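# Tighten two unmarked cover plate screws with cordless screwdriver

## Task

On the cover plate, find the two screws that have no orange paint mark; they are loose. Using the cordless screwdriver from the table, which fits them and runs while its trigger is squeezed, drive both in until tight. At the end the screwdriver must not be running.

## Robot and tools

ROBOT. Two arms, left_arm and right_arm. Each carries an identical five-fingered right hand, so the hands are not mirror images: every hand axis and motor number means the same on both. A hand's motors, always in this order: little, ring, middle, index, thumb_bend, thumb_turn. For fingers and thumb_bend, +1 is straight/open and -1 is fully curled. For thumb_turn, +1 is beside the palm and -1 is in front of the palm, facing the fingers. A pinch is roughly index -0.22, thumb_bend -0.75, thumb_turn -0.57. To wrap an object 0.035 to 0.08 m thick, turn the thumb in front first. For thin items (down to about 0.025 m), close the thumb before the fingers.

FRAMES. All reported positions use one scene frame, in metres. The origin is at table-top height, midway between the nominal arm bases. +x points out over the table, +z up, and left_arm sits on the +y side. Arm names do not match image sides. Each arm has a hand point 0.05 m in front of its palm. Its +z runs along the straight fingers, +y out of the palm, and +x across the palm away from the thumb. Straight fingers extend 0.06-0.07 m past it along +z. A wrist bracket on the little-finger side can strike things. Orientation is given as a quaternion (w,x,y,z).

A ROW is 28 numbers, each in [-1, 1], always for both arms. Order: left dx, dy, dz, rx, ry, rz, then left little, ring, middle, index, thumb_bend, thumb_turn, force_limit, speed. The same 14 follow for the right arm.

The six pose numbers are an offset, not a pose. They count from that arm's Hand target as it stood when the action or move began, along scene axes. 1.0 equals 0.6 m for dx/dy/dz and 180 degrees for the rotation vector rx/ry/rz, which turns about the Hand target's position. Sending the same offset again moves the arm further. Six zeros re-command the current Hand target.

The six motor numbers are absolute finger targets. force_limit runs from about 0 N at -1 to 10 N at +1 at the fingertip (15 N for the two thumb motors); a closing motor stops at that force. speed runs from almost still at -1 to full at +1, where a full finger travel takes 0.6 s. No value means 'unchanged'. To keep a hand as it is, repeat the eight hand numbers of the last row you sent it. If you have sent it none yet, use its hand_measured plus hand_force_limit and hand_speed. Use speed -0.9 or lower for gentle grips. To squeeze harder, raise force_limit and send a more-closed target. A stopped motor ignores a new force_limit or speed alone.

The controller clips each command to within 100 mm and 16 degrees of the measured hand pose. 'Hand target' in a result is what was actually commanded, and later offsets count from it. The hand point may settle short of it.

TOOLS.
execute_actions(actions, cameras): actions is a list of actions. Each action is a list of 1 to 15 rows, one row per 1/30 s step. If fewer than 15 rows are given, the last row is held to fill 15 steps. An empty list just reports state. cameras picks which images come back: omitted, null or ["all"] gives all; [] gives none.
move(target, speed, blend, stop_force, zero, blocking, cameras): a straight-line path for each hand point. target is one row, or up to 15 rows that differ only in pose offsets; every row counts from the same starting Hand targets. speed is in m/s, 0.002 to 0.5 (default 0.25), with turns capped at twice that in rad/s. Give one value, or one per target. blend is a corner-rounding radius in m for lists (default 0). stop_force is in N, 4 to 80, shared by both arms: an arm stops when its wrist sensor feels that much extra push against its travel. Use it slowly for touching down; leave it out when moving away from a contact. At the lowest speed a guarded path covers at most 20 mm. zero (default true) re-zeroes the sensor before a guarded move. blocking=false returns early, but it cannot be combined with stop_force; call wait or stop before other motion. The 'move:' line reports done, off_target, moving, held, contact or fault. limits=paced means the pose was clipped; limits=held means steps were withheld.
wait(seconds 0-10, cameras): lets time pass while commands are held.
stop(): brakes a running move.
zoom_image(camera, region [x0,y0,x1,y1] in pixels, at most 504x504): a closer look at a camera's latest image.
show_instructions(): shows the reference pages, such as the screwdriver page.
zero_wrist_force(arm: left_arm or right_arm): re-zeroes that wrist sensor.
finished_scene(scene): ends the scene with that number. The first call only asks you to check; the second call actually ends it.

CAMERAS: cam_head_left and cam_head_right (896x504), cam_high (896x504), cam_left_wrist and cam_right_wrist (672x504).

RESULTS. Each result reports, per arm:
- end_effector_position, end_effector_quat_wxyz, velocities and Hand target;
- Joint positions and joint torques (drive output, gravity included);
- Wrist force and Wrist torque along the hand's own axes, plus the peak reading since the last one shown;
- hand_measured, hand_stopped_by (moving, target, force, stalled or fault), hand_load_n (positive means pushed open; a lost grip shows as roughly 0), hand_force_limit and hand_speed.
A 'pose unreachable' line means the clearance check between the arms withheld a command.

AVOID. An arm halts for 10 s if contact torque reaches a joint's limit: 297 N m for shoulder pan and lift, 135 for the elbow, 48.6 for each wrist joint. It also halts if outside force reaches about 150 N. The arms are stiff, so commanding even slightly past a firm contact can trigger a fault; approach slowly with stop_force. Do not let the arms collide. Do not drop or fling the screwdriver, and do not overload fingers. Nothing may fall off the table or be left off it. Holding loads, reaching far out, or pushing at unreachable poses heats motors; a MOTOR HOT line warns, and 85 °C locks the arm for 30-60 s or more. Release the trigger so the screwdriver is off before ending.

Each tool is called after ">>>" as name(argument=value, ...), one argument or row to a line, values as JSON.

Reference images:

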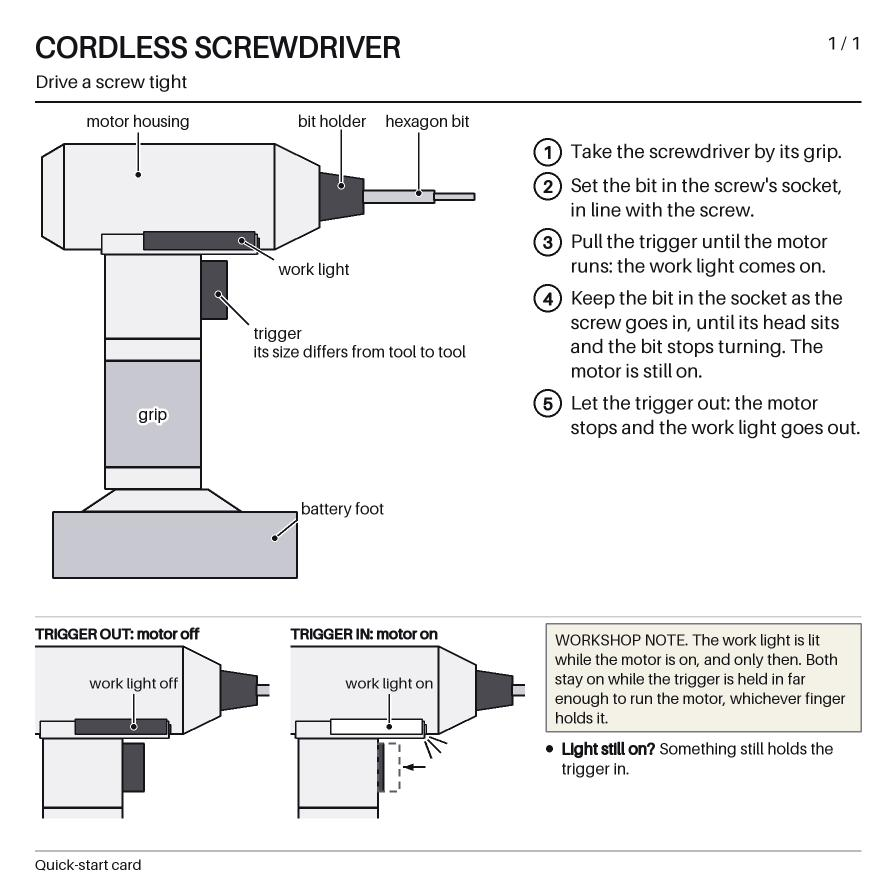

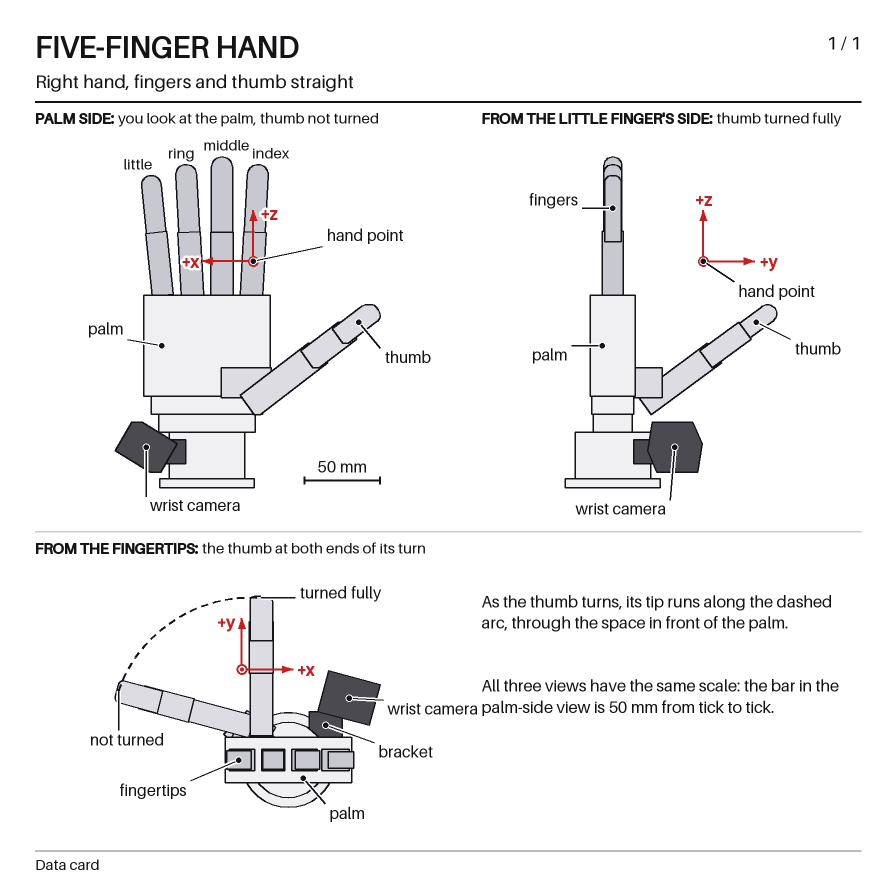

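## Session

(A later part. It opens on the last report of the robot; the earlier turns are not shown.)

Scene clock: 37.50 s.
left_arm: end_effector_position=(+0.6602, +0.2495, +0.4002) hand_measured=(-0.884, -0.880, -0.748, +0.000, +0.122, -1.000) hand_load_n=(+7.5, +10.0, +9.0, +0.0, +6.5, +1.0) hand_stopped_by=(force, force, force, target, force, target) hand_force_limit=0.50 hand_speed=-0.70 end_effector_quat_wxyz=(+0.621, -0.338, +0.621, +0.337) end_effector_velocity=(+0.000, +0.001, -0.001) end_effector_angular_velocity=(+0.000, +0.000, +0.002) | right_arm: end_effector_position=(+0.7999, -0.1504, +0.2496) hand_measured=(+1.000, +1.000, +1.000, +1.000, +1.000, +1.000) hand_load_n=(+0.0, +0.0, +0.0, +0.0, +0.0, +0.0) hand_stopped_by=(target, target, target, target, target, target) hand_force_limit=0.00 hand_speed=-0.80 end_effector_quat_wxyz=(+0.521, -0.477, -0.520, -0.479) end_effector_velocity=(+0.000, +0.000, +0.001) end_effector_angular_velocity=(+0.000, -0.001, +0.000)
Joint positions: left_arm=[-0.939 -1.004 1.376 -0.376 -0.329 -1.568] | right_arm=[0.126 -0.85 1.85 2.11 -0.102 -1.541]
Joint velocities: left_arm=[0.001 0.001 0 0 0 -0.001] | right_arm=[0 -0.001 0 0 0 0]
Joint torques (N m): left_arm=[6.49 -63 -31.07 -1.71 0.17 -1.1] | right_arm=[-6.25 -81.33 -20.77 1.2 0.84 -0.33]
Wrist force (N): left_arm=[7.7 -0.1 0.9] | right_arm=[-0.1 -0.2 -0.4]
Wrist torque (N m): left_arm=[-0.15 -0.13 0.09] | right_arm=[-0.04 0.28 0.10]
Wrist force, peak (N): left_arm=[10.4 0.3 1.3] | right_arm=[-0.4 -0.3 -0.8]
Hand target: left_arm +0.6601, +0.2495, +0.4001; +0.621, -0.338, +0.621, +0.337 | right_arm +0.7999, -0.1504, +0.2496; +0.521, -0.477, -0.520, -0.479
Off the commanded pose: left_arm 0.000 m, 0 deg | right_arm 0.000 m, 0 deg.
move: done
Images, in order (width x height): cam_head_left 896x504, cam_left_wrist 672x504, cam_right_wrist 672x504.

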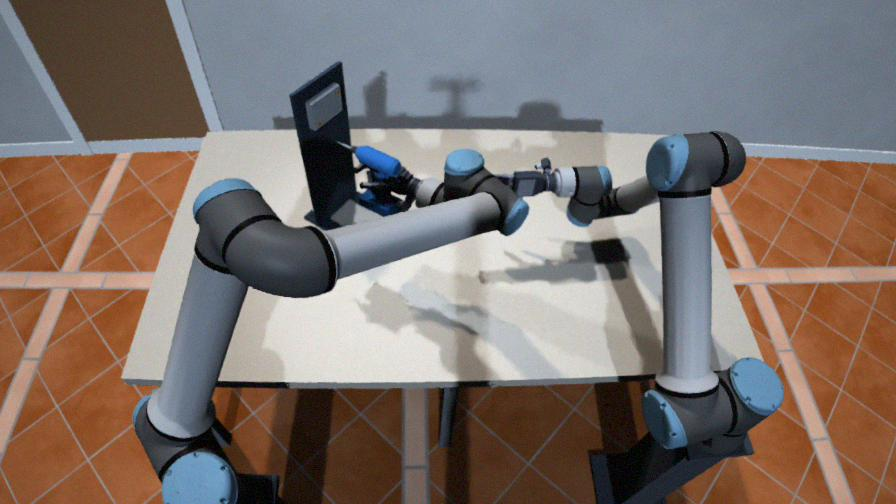

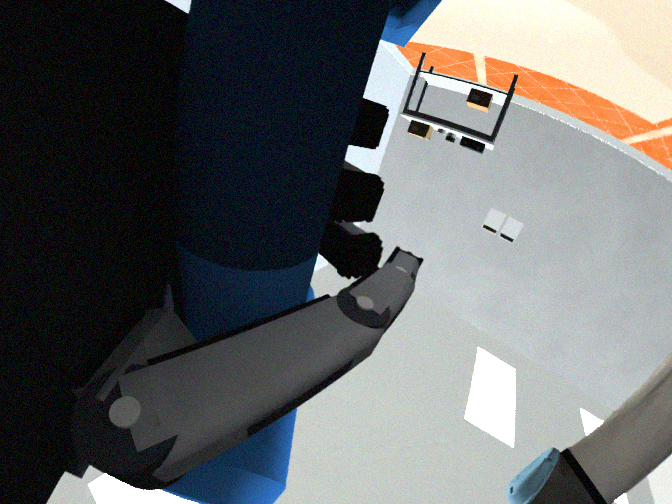

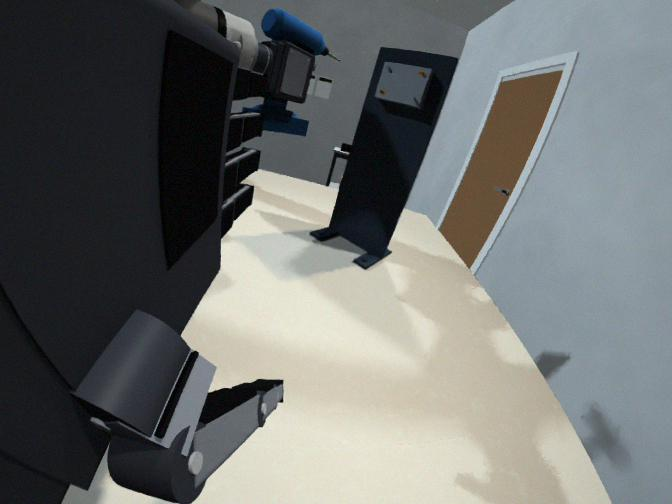

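>>> move(
  target=[0.068,0.056,0.08,0,0,-0.0444,-1.0,-1.0,-1.0,0.0,-1,-1,0.5,-0.7,0,0,0,0,0,0,1,1,1,1,1,1,0,-0.8],
  cameras=["cam_right_wrist","cam_head_left"],
  speed=0.08,
)

>>> zoom_image(
  camera="cam_head_left",
  region=[280, 60, 400, 180],
)

>>> zoom_image(
  camera="cam_right_wrist",
  region=[250, 0, 450, 150],
)

Scene clock: 39.53 s.
left_arm: end_effector_position=(+0.7010, +0.2832, +0.4482) hand_measured=(-0.884, -0.880, -0.748, +0.000, +0.122, -1.000) hand_load_n=(+7.5, +10.0, +9.0, +0.0, +6.5, +1.0) hand_stopped_by=(force, force, force, target, force, target) hand_force_limit=0.50 hand_speed=-0.70 end_effector_quat_wxyz=(+0.643, -0.294, +0.644, +0.293) end_effector_velocity=(+0.000, -0.001, +0.001) end_effector_angular_velocity=(-0.002, -0.002, -0.001) | right_arm: end_effector_position=(+0.7999, -0.1504, +0.2496) hand_measured=(+1.000, +1.000, +1.000, +1.000, +1.000, +1.000) hand_load_n=(+0.0, +0.0, +0.0, +0.0, +0.0, +0.0) hand_stopped_by=(target, target, target, target, target, target) hand_force_limit=0.00 hand_speed=-0.80 end_effector_quat_wxyz=(+0.521, -0.477, -0.520, -0.479) end_effector_velocity=(+0.000, +0.000, +0.000) end_effector_angular_velocity=(+0.000, -0.001, +0.000)
Joint positions: left_arm=[-0.896 -1.073 1.397 -0.331 -0.148 -1.564] | right_arm=[0.126 -0.85 1.85 2.11 -0.102 -1.541]
Joint velocities: left_arm=[-0.001 0 -0.001 -0.001 0 0] | right_arm=[0 0 0 0 0 0]
Joint torques (N m): left_arm=[-10.18 -64.18 -53.99 -3.21 0.63 -3.02] | right_arm=[-8.44 -82.34 -21.44 1.09 1.07 -0.3]
Wrist force (N): left_arm=[8.3 -0.4 0.8] | right_arm=[-0.5 -0.2 -0.5]
Wrist torque (N m): left_arm=[-0.19 -0.21 0.11] | right_arm=[-0.03 0.33 0.09]
Wrist force, peak (N): left_arm=[10.3 0.3 -0.4] | right_arm=[-0.6 -0.4 -0.6]
Hand target: left_arm +0.7011, +0.2831, +0.4482; +0.643, -0.294, +0.644, +0.293 | right_arm +0.7999, -0.1504, +0.2496; +0.521, -0.477, -0.520, -0.479
Off the commanded pose: left_arm 0.000 m, 0 deg | right_arm 0.000 m, 0 deg.
move: done
Images, in order (width x height): cam_head_left 896x504, cam_right_wrist 672x504.

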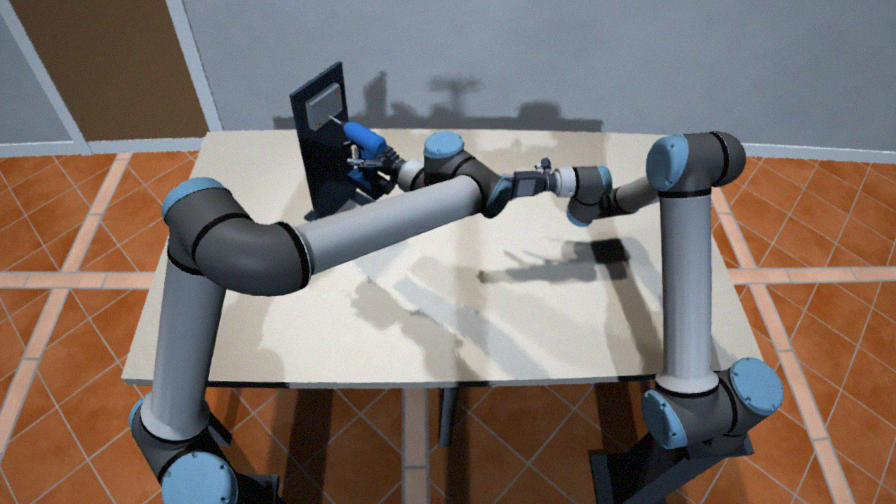

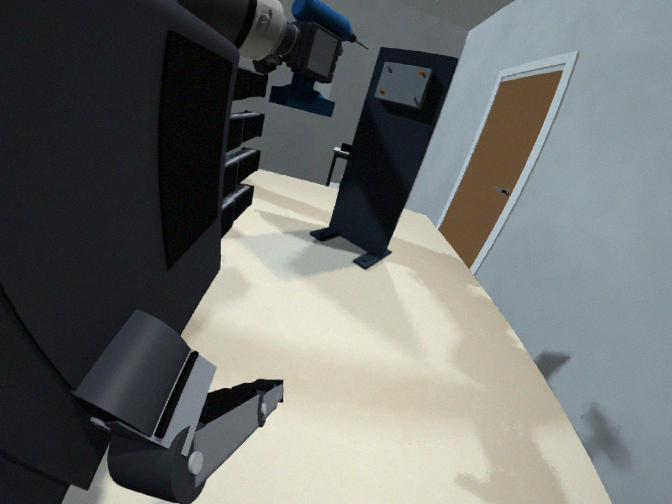

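Scaled by 4.200.

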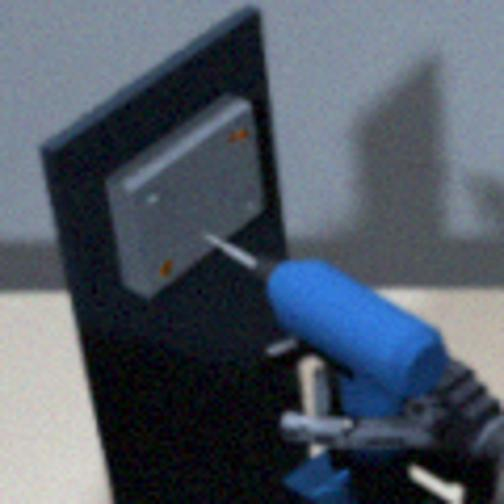

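Scaled by 2.520 from the camera's 672x504 image, which has a finer 960x720 frame.

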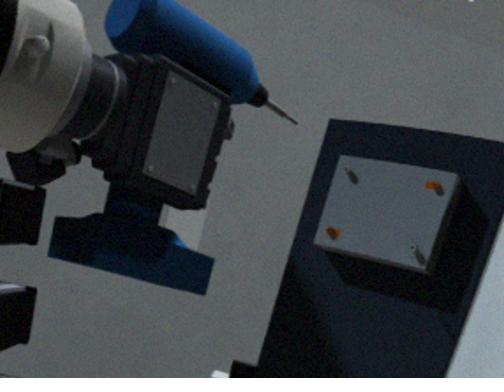

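>>> move(
  target=[0,0,0,0,0,0,-1.0,-1.0,-1.0,0.0,-1,-1,0.5,-0.7,0.057,0.56,0.451,0,0,0.067,1,1,1,1,1,1,0,-0.8],
  cameras=["cam_right_wrist"],
  speed=0.15,
)

Scene clock: 44.10 s.
left_arm: end_effector_position=(+0.7011, +0.2831, +0.4482) hand_measured=(-0.884, -0.880, -0.748, +0.000, +0.122, -1.000) hand_load_n=(+7.5, +10.0, +9.0, -0.5, +6.0, +1.0) hand_stopped_by=(force, force, force, target, force, target) hand_force_limit=0.50 hand_speed=-0.70 end_effector_quat_wxyz=(+0.643, -0.294, +0.644, +0.293) end_effector_velocity=(+0.000, -0.001, +0.000) end_effector_angular_velocity=(+0.001, +0.001, -0.001) | right_arm: end_effector_position=(+0.8345, +0.1856, +0.5196) hand_measured=(+1.000, +1.000, +1.000, +1.000, +1.000, +1.000) hand_load_n=(+0.0, +0.0, +0.0, +0.0, +0.0, +0.0) hand_stopped_by=(target, target, target, target, target, target) hand_force_limit=0.00 hand_speed=-0.80 end_effector_quat_wxyz=(+0.569, -0.420, -0.568, -0.422) end_effector_velocity=(+0.000, +0.000, +0.000) end_effector_angular_velocity=(+0.000, -0.001, +0.000)
Joint positions: left_arm=[-0.896 -1.073 1.396 -0.331 -0.148 -1.564] | right_arm=[0.462 -0.784 1.111 2.804 -0.227 -1.561]
Joint velocities: left_arm=[-0.002 0 0 0 0 0.001] | right_arm=[0 0.001 -0.001 -0.001 0 0]
Joint torques (N m): left_arm=[-12.44 -61.8 -49.08 3.88 1.46 -3.44] | right_arm=[-13.18 -113.48 -47.12 -0.67 2.2 0.37]
Wrist force (N): left_arm=[8.1 -0.1 0.5] | right_arm=[-0.2 0.2 -0.5]
Wrist torque (N m): left_arm=[-0.13 -0.17 0.10] | right_arm=[0.01 0.28 0.11]
Wrist force, peak (N): left_arm=[8.4 -0.3 1.0] | right_arm=[-1.4 -0.5 -2.1]
Hand target: left_arm +0.7011, +0.2831, +0.4482; +0.643, -0.294, +0.644, +0.293 | right_arm +0.8345, +0.1856, +0.5198; +0.569, -0.420, -0.568, -0.422
Off the commanded pose: left_arm 0.000 m, 0 deg | right_arm 0.001 m, 0 deg.
move: done
Images, in order (width x height): cam_right_wrist 672x504.

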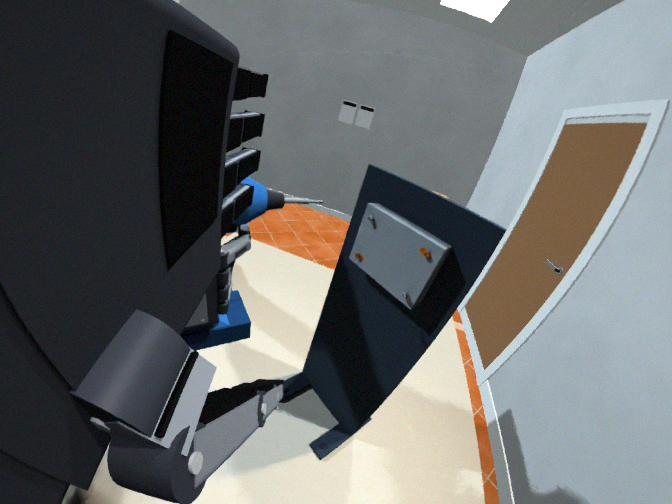

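>>> zoom_image(
  camera="cam_right_wrist",
  region=[240, 170, 400, 270],
)

>>> zoom_image(
  camera="cam_right_wrist",
  region=[360, 200, 400, 230],
)

>>> zoom_image(
  camera="cam_right_wrist",
  region=[340, 190, 460, 310],
)

Scaled by 3.150 from the camera's 672x504 image, which has a finer 960x720 frame.

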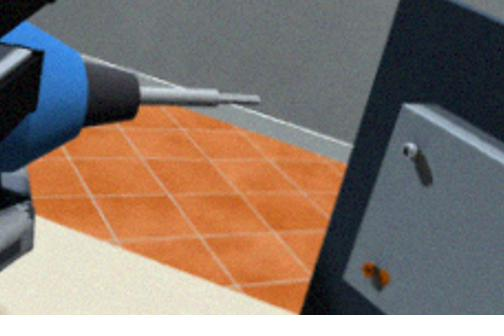

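Scaled by 12.600 from the camera's 672x504 image, which has a finer 960x720 frame.

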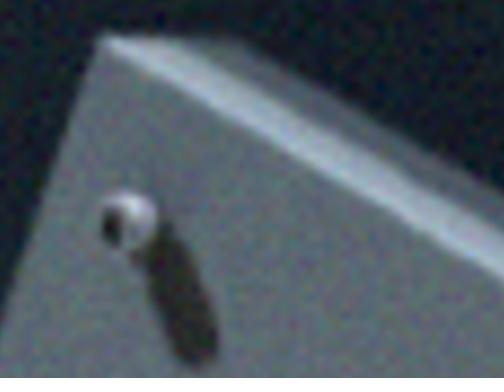

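Scaled by 4.200 from the camera's 672x504 image, which has a finer 960x720 frame.

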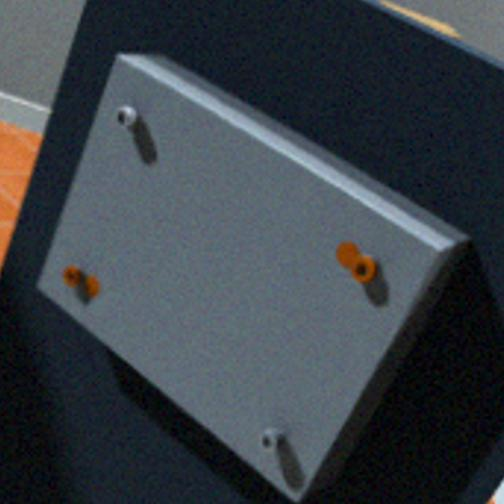

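>>> move(
  target=[0.0205,0.0263,0,0,0,0,-1.0,-1.0,-1.0,0.0,-1,-1,0.5,-0.7,0,0,0,0,0,0,1,1,1,1,1,1,0,-0.8],
  cameras=["cam_right_wrist","cam_head_left"],
  speed=0.06,
)

>>> zoom_image(
  camera="cam_right_wrist",
  region=[300, 180, 400, 250],
)

>>> zoom_image(
  camera="cam_head_left",
  region=[280, 60, 400, 180],
)

Scene clock: 45.13 s.
left_arm: end_effector_position=(+0.7136, +0.2989, +0.4482) hand_measured=(-0.884, -0.880, -0.748, +0.000, +0.122, -1.000) hand_load_n=(+7.5, +10.0, +9.0, +0.0, +6.5, +1.0) hand_stopped_by=(force, force, force, target, force, target) hand_force_limit=0.50 hand_speed=-0.70 end_effector_quat_wxyz=(+0.643, -0.294, +0.644, +0.293) end_effector_velocity=(-0.001, -0.002, +0.000) end_effector_angular_velocity=(-0.001, -0.001, +0.001) | right_arm: end_effector_position=(+0.8345, +0.1856, +0.5198) hand_measured=(+1.000, +1.000, +1.000, +1.000, +1.000, +1.000) hand_load_n=(+0.0, +0.0, +0.0, -0.5, +0.0, +0.0) hand_stopped_by=(target, target, target, target, target, target) hand_force_limit=0.00 hand_speed=-0.80 end_effector_quat_wxyz=(+0.569, -0.420, -0.568, -0.422) end_effector_velocity=(+0.000, +0.000, -0.001) end_effector_angular_velocity=(+0.000, +0.000, +0.000)
Joint positions: left_arm=[-0.872 -1.073 1.396 -0.332 -0.124 -1.563] | right_arm=[0.462 -0.784 1.111 2.804 -0.227 -1.561]
Joint velocities: left_arm=[-0.002 0 0 0 -0.003 -0.001] | right_arm=[0 0.001 0 0 0 0]
Joint torques (N m): left_arm=[-15.99 -63.63 -52.55 -2.67 -2.32 4.03] | right_arm=[-13.65 -120.07 -44.22 0.96 2.1 1.26]
Wrist force (N): left_arm=[7.7 -0.2 0.8] | right_arm=[0.2 0.2 -0.2]
Wrist torque (N m): left_arm=[-0.17 -0.13 0.08] | right_arm=[0.00 0.20 0.14]
Wrist force, peak (N): left_arm=[8.5 -0.1 0.2] | right_arm=[-0.5 0.0 -0.7]
Hand target: left_arm +0.7135, +0.2988, +0.4482; +0.643, -0.294, +0.644, +0.293 | right_arm +0.8345, +0.1856, +0.5198; +0.569, -0.420, -0.568, -0.422
Off the commanded pose: left_arm 0.000 m, 0 deg | right_arm 0.000 m, 0 deg.
move: done
Images, in order (width x height): cam_head_left 896x504, cam_right_wrist 672x504.

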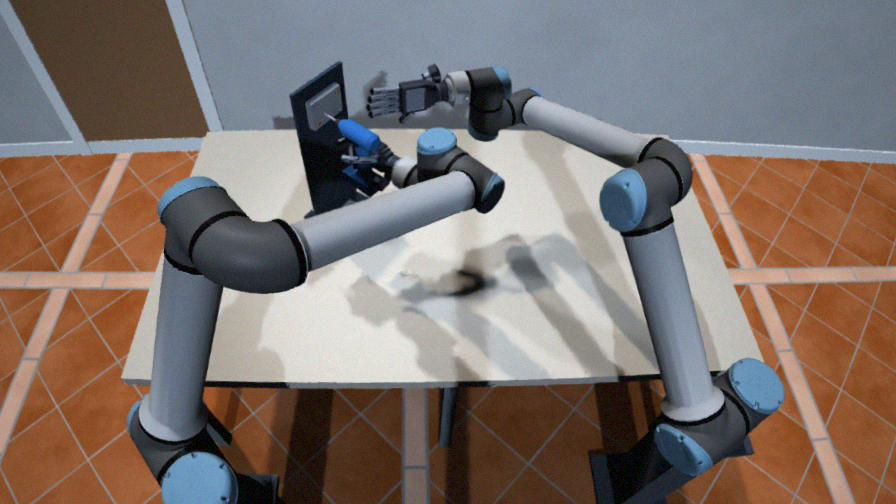

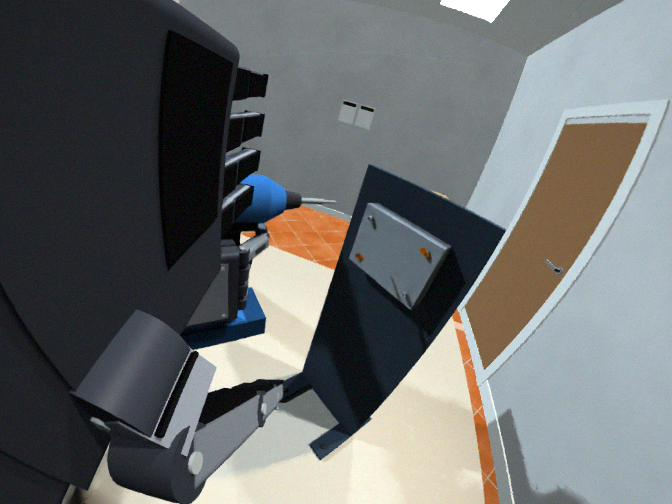

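Scaled by 5.040 from the camera's 672x504 image, which has a finer 960x720 frame.

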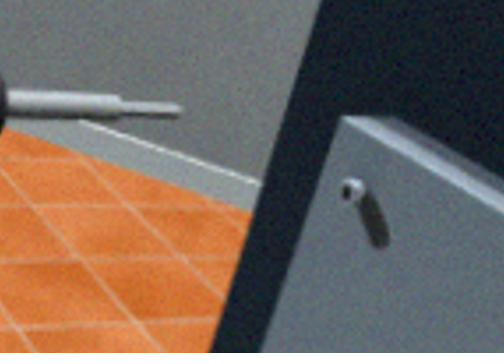

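Scaled by 4.200.

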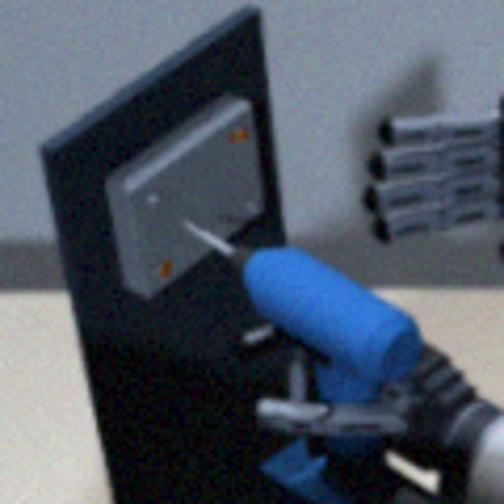

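>>> move(
  target=[0.0131,-0.0103,-0.0167,0,0,0,-1.0,-1.0,-1.0,0.0,-1,-1,0.5,-0.7,0,0,0,0,0,0,1,1,1,1,1,1,0,-0.8],
  cameras=["cam_right_wrist","cam_head_left"],
  speed=0.06,
)

>>> zoom_image(
  camera="cam_right_wrist",
  region=[300, 180, 400, 250],
)

>>> zoom_image(
  camera="cam_head_left",
  region=[280, 60, 400, 180],
)

Scene clock: 46.83 s.
left_arm: end_effector_position=(+0.7214, +0.2926, +0.4381) hand_measured=(-0.884, -0.880, -0.748, +0.000, +0.122, -1.000) hand_load_n=(+7.5, +10.0, +9.0, +0.0, +6.5, +1.0) hand_stopped_by=(force, force, force, target, force, target) hand_force_limit=0.50 hand_speed=-0.70 end_effector_quat_wxyz=(+0.643, -0.294, +0.643, +0.293) end_effector_velocity=(-0.001, +0.000, +0.001) end_effector_angular_velocity=(-0.002, -0.002, -0.001) | right_arm: end_effector_position=(+0.8345, +0.1856, +0.5198) hand_measured=(+1.000, +1.000, +1.000, +1.000, +1.000, +1.000) hand_load_n=(+0.0, -0.5, +0.0, +0.0, +0.0, +0.0) hand_stopped_by=(target, target, target, target, target, target) hand_force_limit=0.00 hand_speed=-0.80 end_effector_quat_wxyz=(+0.569, -0.420, -0.568, -0.422) end_effector_velocity=(+0.000, +0.000, +0.001) end_effector_angular_velocity=(+0.000, +0.000, +0.000)
Joint positions: left_arm=[-0.871 -1.051 1.381 -0.339 -0.122 -1.563] | right_arm=[0.462 -0.784 1.111 2.804 -0.227 -1.561]
Joint velocities: left_arm=[-0.001 -0.002 0 -0.001 0 -0.001] | right_arm=[0 -0.001 0 0 0 0.001]
Joint torques (N m): left_arm=[6.16 -97.18 -36.02 1.43 0.72 3.27] | right_arm=[-13.26 -118.87 -40.75 -0.04 1.86 1.42]
Wrist force (N): left_arm=[7.8 0.2 1.1] | right_arm=[-0.5 0.2 -0.4]
Wrist torque (N m): left_arm=[-0.12 -0.16 0.10] | right_arm=[0.01 0.32 0.09]
Wrist force, peak (N): left_arm=[9.0 -0.5 1.0] | right_arm=[-0.4 0.0 -0.8]
Hand target: left_arm +0.7213, +0.2927, +0.4381; +0.643, -0.294, +0.644, +0.293 | right_arm +0.8345, +0.1856, +0.5198; +0.569, -0.420, -0.568, -0.422
Off the commanded pose: left_arm 0.000 m, 0 deg | right_arm 0.000 m, 0 deg.
move: done
Images, in order (width x height): cam_head_left 896x504, cam_right_wrist 672x504.

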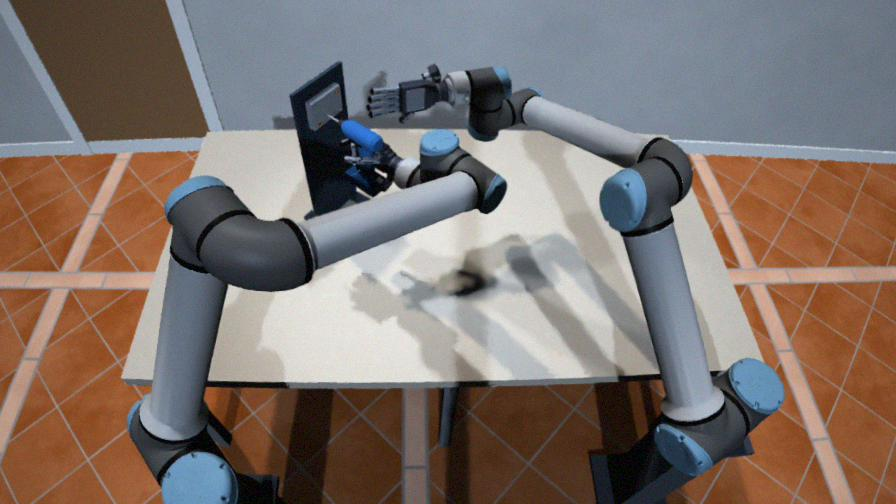

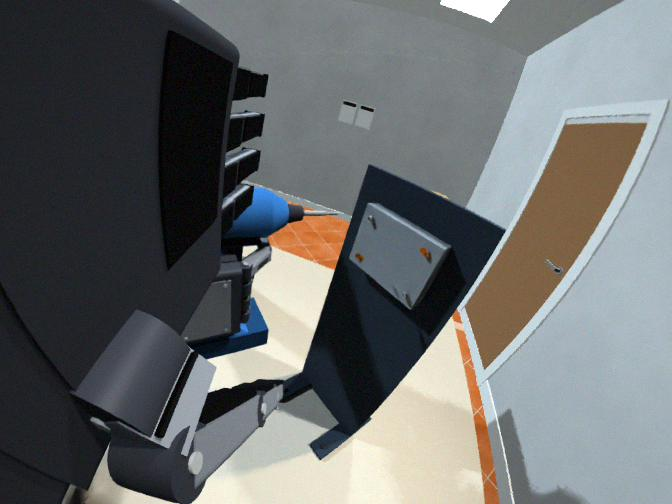

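Scaled by 5.040 from the camera's 672x504 image, which has a finer 960x720 frame.

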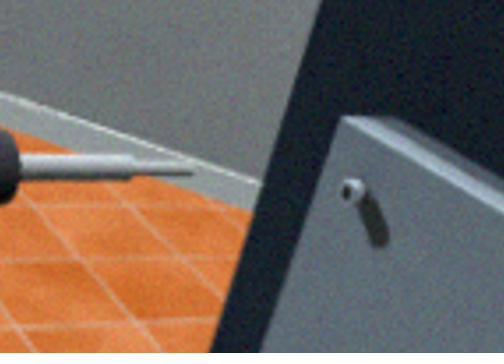

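Scaled by 4.200.

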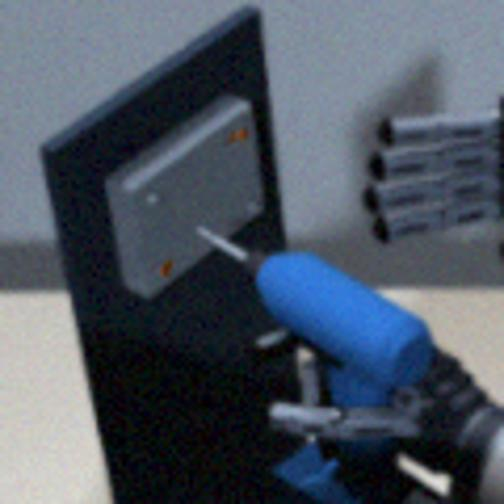

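>>> move(
  target=[0.0273,0.0252,-0.0013,0,0,0,-1.0,-1.0,-1.0,0.0,-1,-1,0.5,-0.7,0,0,0,0,0,0,1,1,1,1,1,1,0,-0.8],
  cameras=["cam_right_wrist","cam_head_left"],
  speed=0.06,
  stop_force=8,
)

>>> zoom_image(
  camera="cam_right_wrist",
  region=[320, 180, 390, 250],
)

>>> zoom_image(
  camera="cam_head_left",
  region=[280, 60, 400, 180],
)

Scene clock: 48.77 s.
left_arm: end_effector_position=(+0.7377, +0.3078, +0.4373) hand_measured=(-0.884, -0.880, -0.748, +0.000, +0.122, -1.000) hand_load_n=(+7.5, +10.0, +8.5, +0.0, +6.5, +1.0) hand_stopped_by=(force, force, force, target, force, target) hand_force_limit=0.50 hand_speed=-0.70 end_effector_quat_wxyz=(+0.643, -0.294, +0.644, +0.293) end_effector_velocity=(+0.000, +0.000, +0.000) end_effector_angular_velocity=(+0.000, +0.000, +0.000) | right_arm: end_effector_position=(+0.8345, +0.1856, +0.5198) hand_measured=(+1.000, +1.000, +1.000, +1.000, +1.000, +1.000) hand_load_n=(+0.0, +0.0, +0.0, +0.0, +0.0, +0.0) hand_stopped_by=(target, target, target, target, target, target) hand_force_limit=0.00 hand_speed=-0.80 end_effector_quat_wxyz=(+0.569, -0.420, -0.568, -0.422) end_effector_velocity=(+0.000, +0.000, +0.001) end_effector_angular_velocity=(+0.001, -0.002, +0.000)
Joint positions: left_arm=[-0.844 -1.044 1.371 -0.338 -0.096 -1.56] | right_arm=[0.462 -0.784 1.111 2.804 -0.227 -1.561]
Joint velocities: left_arm=[0 -0.001 0 0 0 0.001] | right_arm=[0 0 0 -0.002 0 0]
Joint torques (N m): left_arm=[-14.96 -100.02 -33.72 3.46 -1.48 -2.99] | right_arm=[-12.68 -118.62 -36.61 -1.16 1.18 1.38]
Wrist force (N): left_arm=[8.0 -0.2 0.9] | right_arm=[-0.3 0.1 -0.4]
Wrist torque (N m): left_arm=[-0.17 -0.18 0.10] | right_arm=[0.00 0.29 0.10]
Wrist force, peak (N): left_arm=[8.5 0.0 0.9] | right_arm=[-0.6 0.6 -0.4]
Hand target: left_arm +0.7377, +0.3078, +0.4374; +0.643, -0.294, +0.643, +0.293 | right_arm +0.8345, +0.1856, +0.5198; +0.569, -0.420, -0.568, -0.422
Off the commanded pose: left_arm 0.000 m, 0 deg | right_arm 0.000 m, 0 deg.
move: done
Images, in order (width x height): cam_head_left 896x504, cam_right_wrist 672x504.

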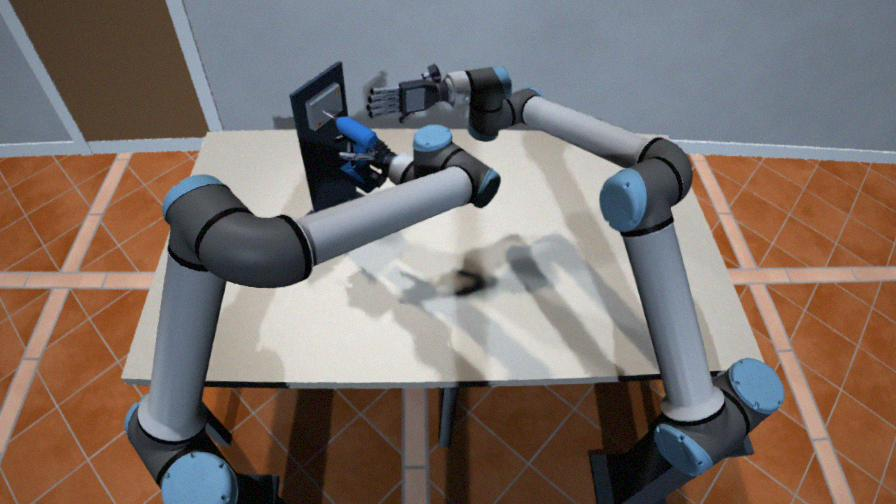

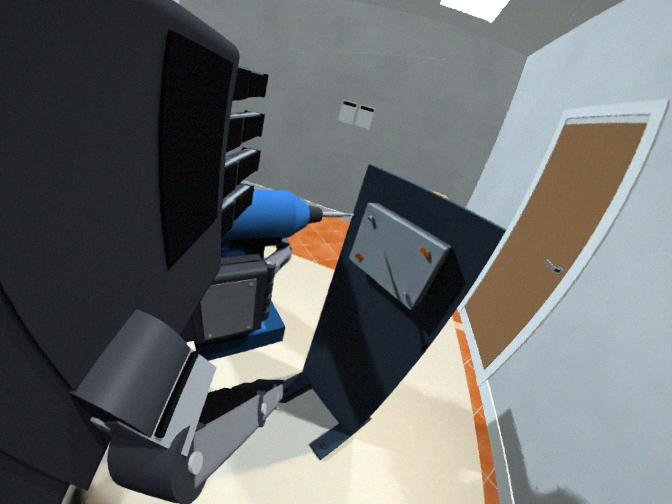

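Scaled by 7.200 from the camera's 672x504 image, which has a finer 960x720 frame.

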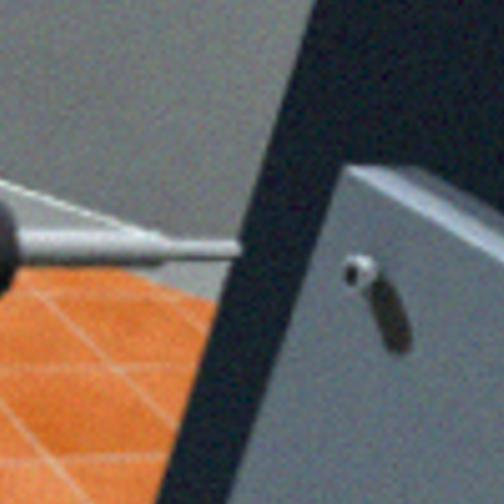

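Scaled by 4.200.

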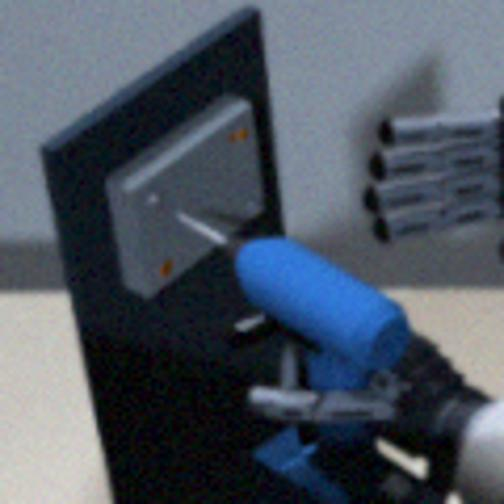

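>>> move(
  target=[0.0116,0.0121,-0.0025,0,0,0,-1.0,-1.0,-1.0,0.0,-1,-1,0.5,-0.7,0,0,0,0,0,0,1,1,1,1,1,1,0,-0.8],
  cameras=["cam_right_wrist","cam_head_left"],
  speed=0.04,
  stop_force=8,
)

>>> zoom_image(
  camera="cam_right_wrist",
  region=[335, 195, 395, 240],
)

>>> zoom_image(
  camera="cam_head_left",
  region=[300, 90, 350, 140],
)

Scene clock: 52.13 s.
left_arm: end_effector_position=(+0.7447, +0.3150, +0.4358) hand_measured=(-0.884, -0.880, -0.748, +0.000, +0.122, -1.000) hand_load_n=(+8.0, +10.0, +8.5, +0.0, +6.5, +1.0) hand_stopped_by=(force, force, force, target, force, target) hand_force_limit=0.50 hand_speed=-0.70 end_effector_quat_wxyz=(+0.643, -0.294, +0.643, +0.293) end_effector_velocity=(+0.000, +0.000, +0.000) end_effector_angular_velocity=(+0.000, +0.000, +0.000) | right_arm: end_effector_position=(+0.8345, +0.1856, +0.5198) hand_measured=(+1.000, +1.000, +1.000, +1.000, +1.000, +1.000) hand_load_n=(+0.0, +0.0, +0.5, +0.0, +0.0, +0.0) hand_stopped_by=(target, target, target, target, target, target) hand_force_limit=0.00 hand_speed=-0.80 end_effector_quat_wxyz=(+0.569, -0.420, -0.568, -0.422) end_effector_velocity=(+0.000, +0.000, +0.000) end_effector_angular_velocity=(+0.000, +0.000, +0.000)
Joint positions: left_arm=[-0.833 -1.041 1.369 -0.341 -0.084 -1.559] | right_arm=[0.462 -0.784 1.111 2.804 -0.227 -1.561]
Joint velocities: left_arm=[0 0 0 0 0 0] | right_arm=[0 0 0 0 0 0]
Joint torques (N m): left_arm=[-12.57 -96.58 -33.74 -2.84 -2.3 4.34] | right_arm=[-11.98 -118.51 -36.15 -2.53 0.56 1.4]
Wrist force (N): left_arm=[7.8 0.2 0.9] | right_arm=[-0.4 0.3 -0.6]
Wrist torque (N m): left_arm=[-0.11 -0.15 0.11] | right_arm=[0.03 0.30 0.11]
Wrist force, peak (N): left_arm=[8.5 0.1 0.5] | right_arm=[-0.3 0.3 -0.8]
Hand target: left_arm +0.7447, +0.3150, +0.4359; +0.643, -0.294, +0.643, +0.293 | right_arm +0.8345, +0.1856, +0.5198; +0.569, -0.420, -0.568, -0.422
Off the commanded pose: left_arm 0.000 m, 0 deg | right_arm 0.000 m, 0 deg.
move: done
Images, in order (width x height): cam_head_left 896x504, cam_right_wrist 672x504.

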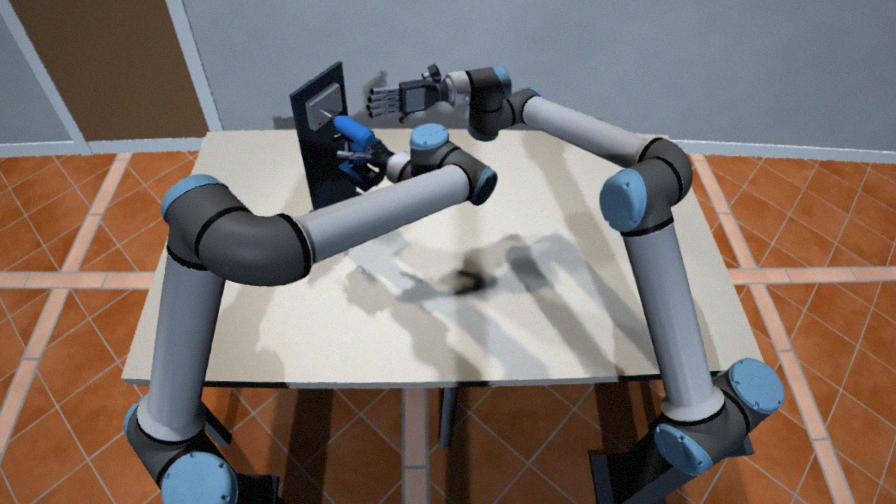

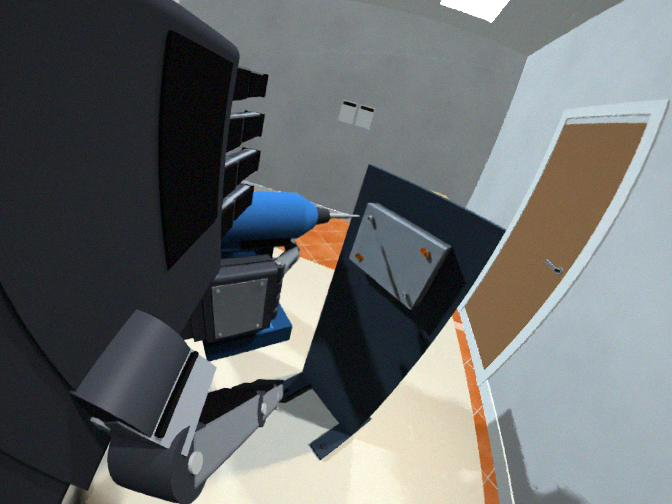

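Scaled by 8.400 from the camera's 672x504 image, which has a finer 960x720 frame.

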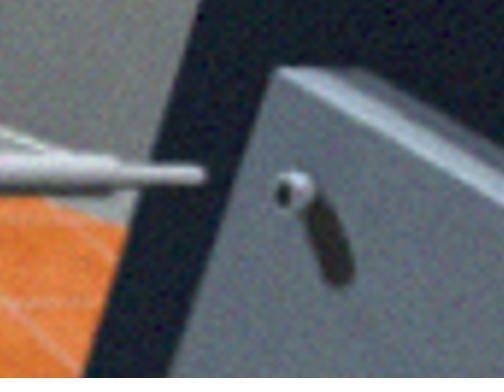

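Scaled by 10.080.

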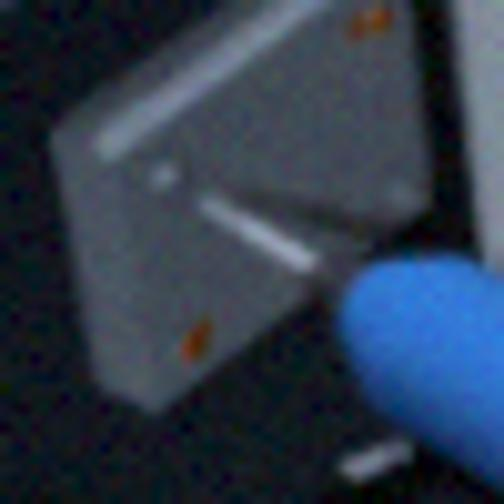

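>>> move(
  target=[0.00545,0.0042,-0.0015,0,0,0,-1.0,-1.0,-1.0,0.0,-1,-1,0.5,-0.7,0,0,0,0,0,0,1,1,1,1,1,1,0,-0.8],
  cameras=["cam_right_wrist","cam_head_left"],
  speed=0.02,
  stop_force=8,
)

>>> zoom_image(
  camera="cam_right_wrist",
  region=[350, 200, 380, 230],
)

>>> zoom_image(
  camera="cam_head_left",
  region=[300, 95, 340, 135],
)

Scene clock: 53.50 s.
left_arm: end_effector_position=(+0.7480, +0.3176, +0.4349) hand_measured=(-0.884, -0.880, -0.748, +0.000, +0.122, -1.000) hand_load_n=(+7.5, +10.0, +8.5, +0.0, +6.5, +1.0) hand_stopped_by=(force, force, force, target, force, target) hand_force_limit=0.50 hand_speed=-0.70 end_effector_quat_wxyz=(+0.643, -0.294, +0.643, +0.293) end_effector_velocity=(+0.000, -0.001, +0.000) end_effector_angular_velocity=(+0.000, +0.000, +0.000) | right_arm: end_effector_position=(+0.8345, +0.1856, +0.5198) hand_measured=(+1.000, +1.000, +1.000, +1.000, +1.000, +1.000) hand_load_n=(+0.0, +0.0, +0.0, +0.0, +0.0, +0.0) hand_stopped_by=(target, target, target, target, target, target) hand_force_limit=0.00 hand_speed=-0.80 end_effector_quat_wxyz=(+0.569, -0.420, -0.568, -0.422) end_effector_velocity=(+0.000, +0.000, +0.001) end_effector_angular_velocity=(+0.000, +0.000, +0.000)
Joint positions: left_arm=[-0.828 -1.038 1.367 -0.342 -0.079 -1.558] | right_arm=[0.462 -0.784 1.111 2.804 -0.227 -1.561]
Joint velocities: left_arm=[-0.001 0 0 0 -0.001 0.001] | right_arm=[0 -0.001 0 0.001 0 0]
Joint torques (N m): left_arm=[-9.96 -77.13 -49.13 -2.49 -0.97 4.18] | right_arm=[-10.73 -118.58 -36.3 -2.44 0.22 1.44]
Wrist force (N): left_arm=[7.8 -0.1 0.7] | right_arm=[0.1 0.2 -0.3]
Wrist torque (N m): left_arm=[-0.14 -0.15 0.10] | right_arm=[-0.01 0.23 0.13]
Wrist force, peak (N): left_arm=[8.4 -0.3 0.9] | right_arm=[0.0 0.2 -0.9]
Hand target: left_arm +0.7480, +0.3176, +0.4350; +0.643, -0.294, +0.643, +0.293 | right_arm +0.8345, +0.1856, +0.5198; +0.569, -0.420, -0.568, -0.422
Off the commanded pose: left_arm 0.000 m, 0 deg | right_arm 0.000 m, 0 deg.
move: done
Images, in order (width x height): cam_head_left 896x504, cam_right_wrist 672x504.

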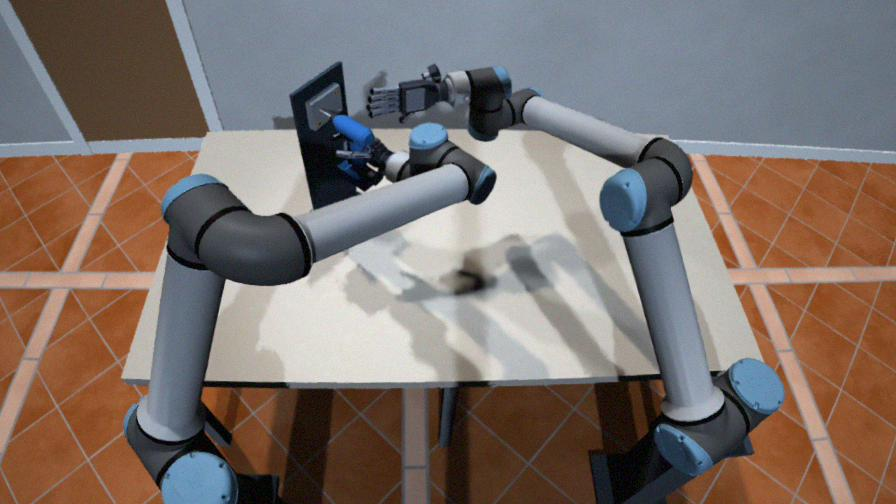

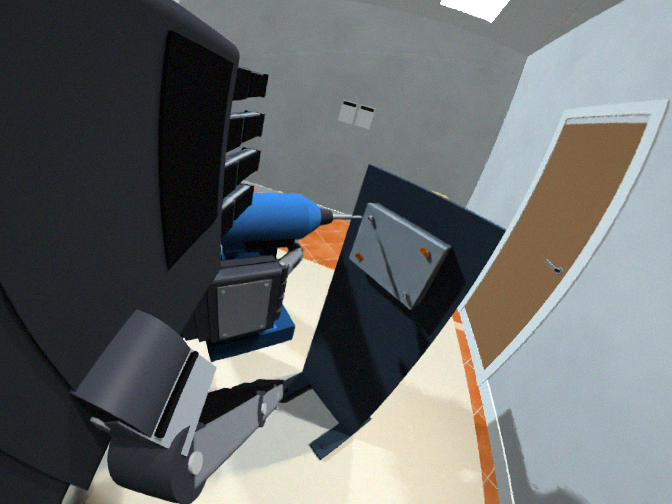

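Scaled by 16.800 from the camera's 672x504 image, which has a finer 960x720 frame.

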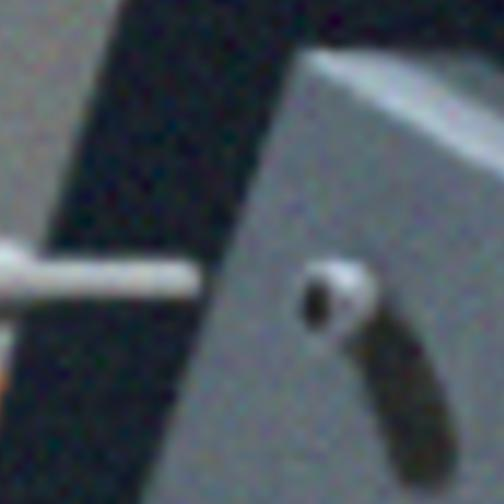

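Scaled by 12.600.

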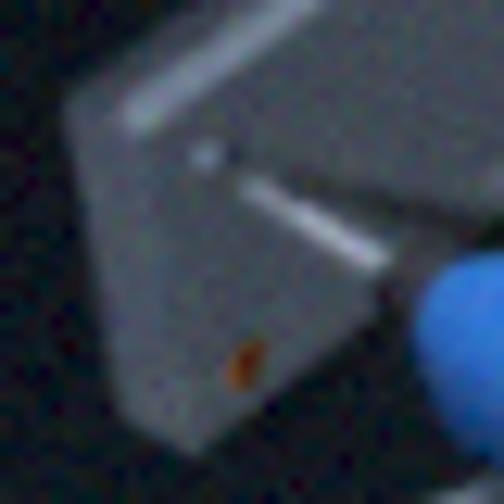

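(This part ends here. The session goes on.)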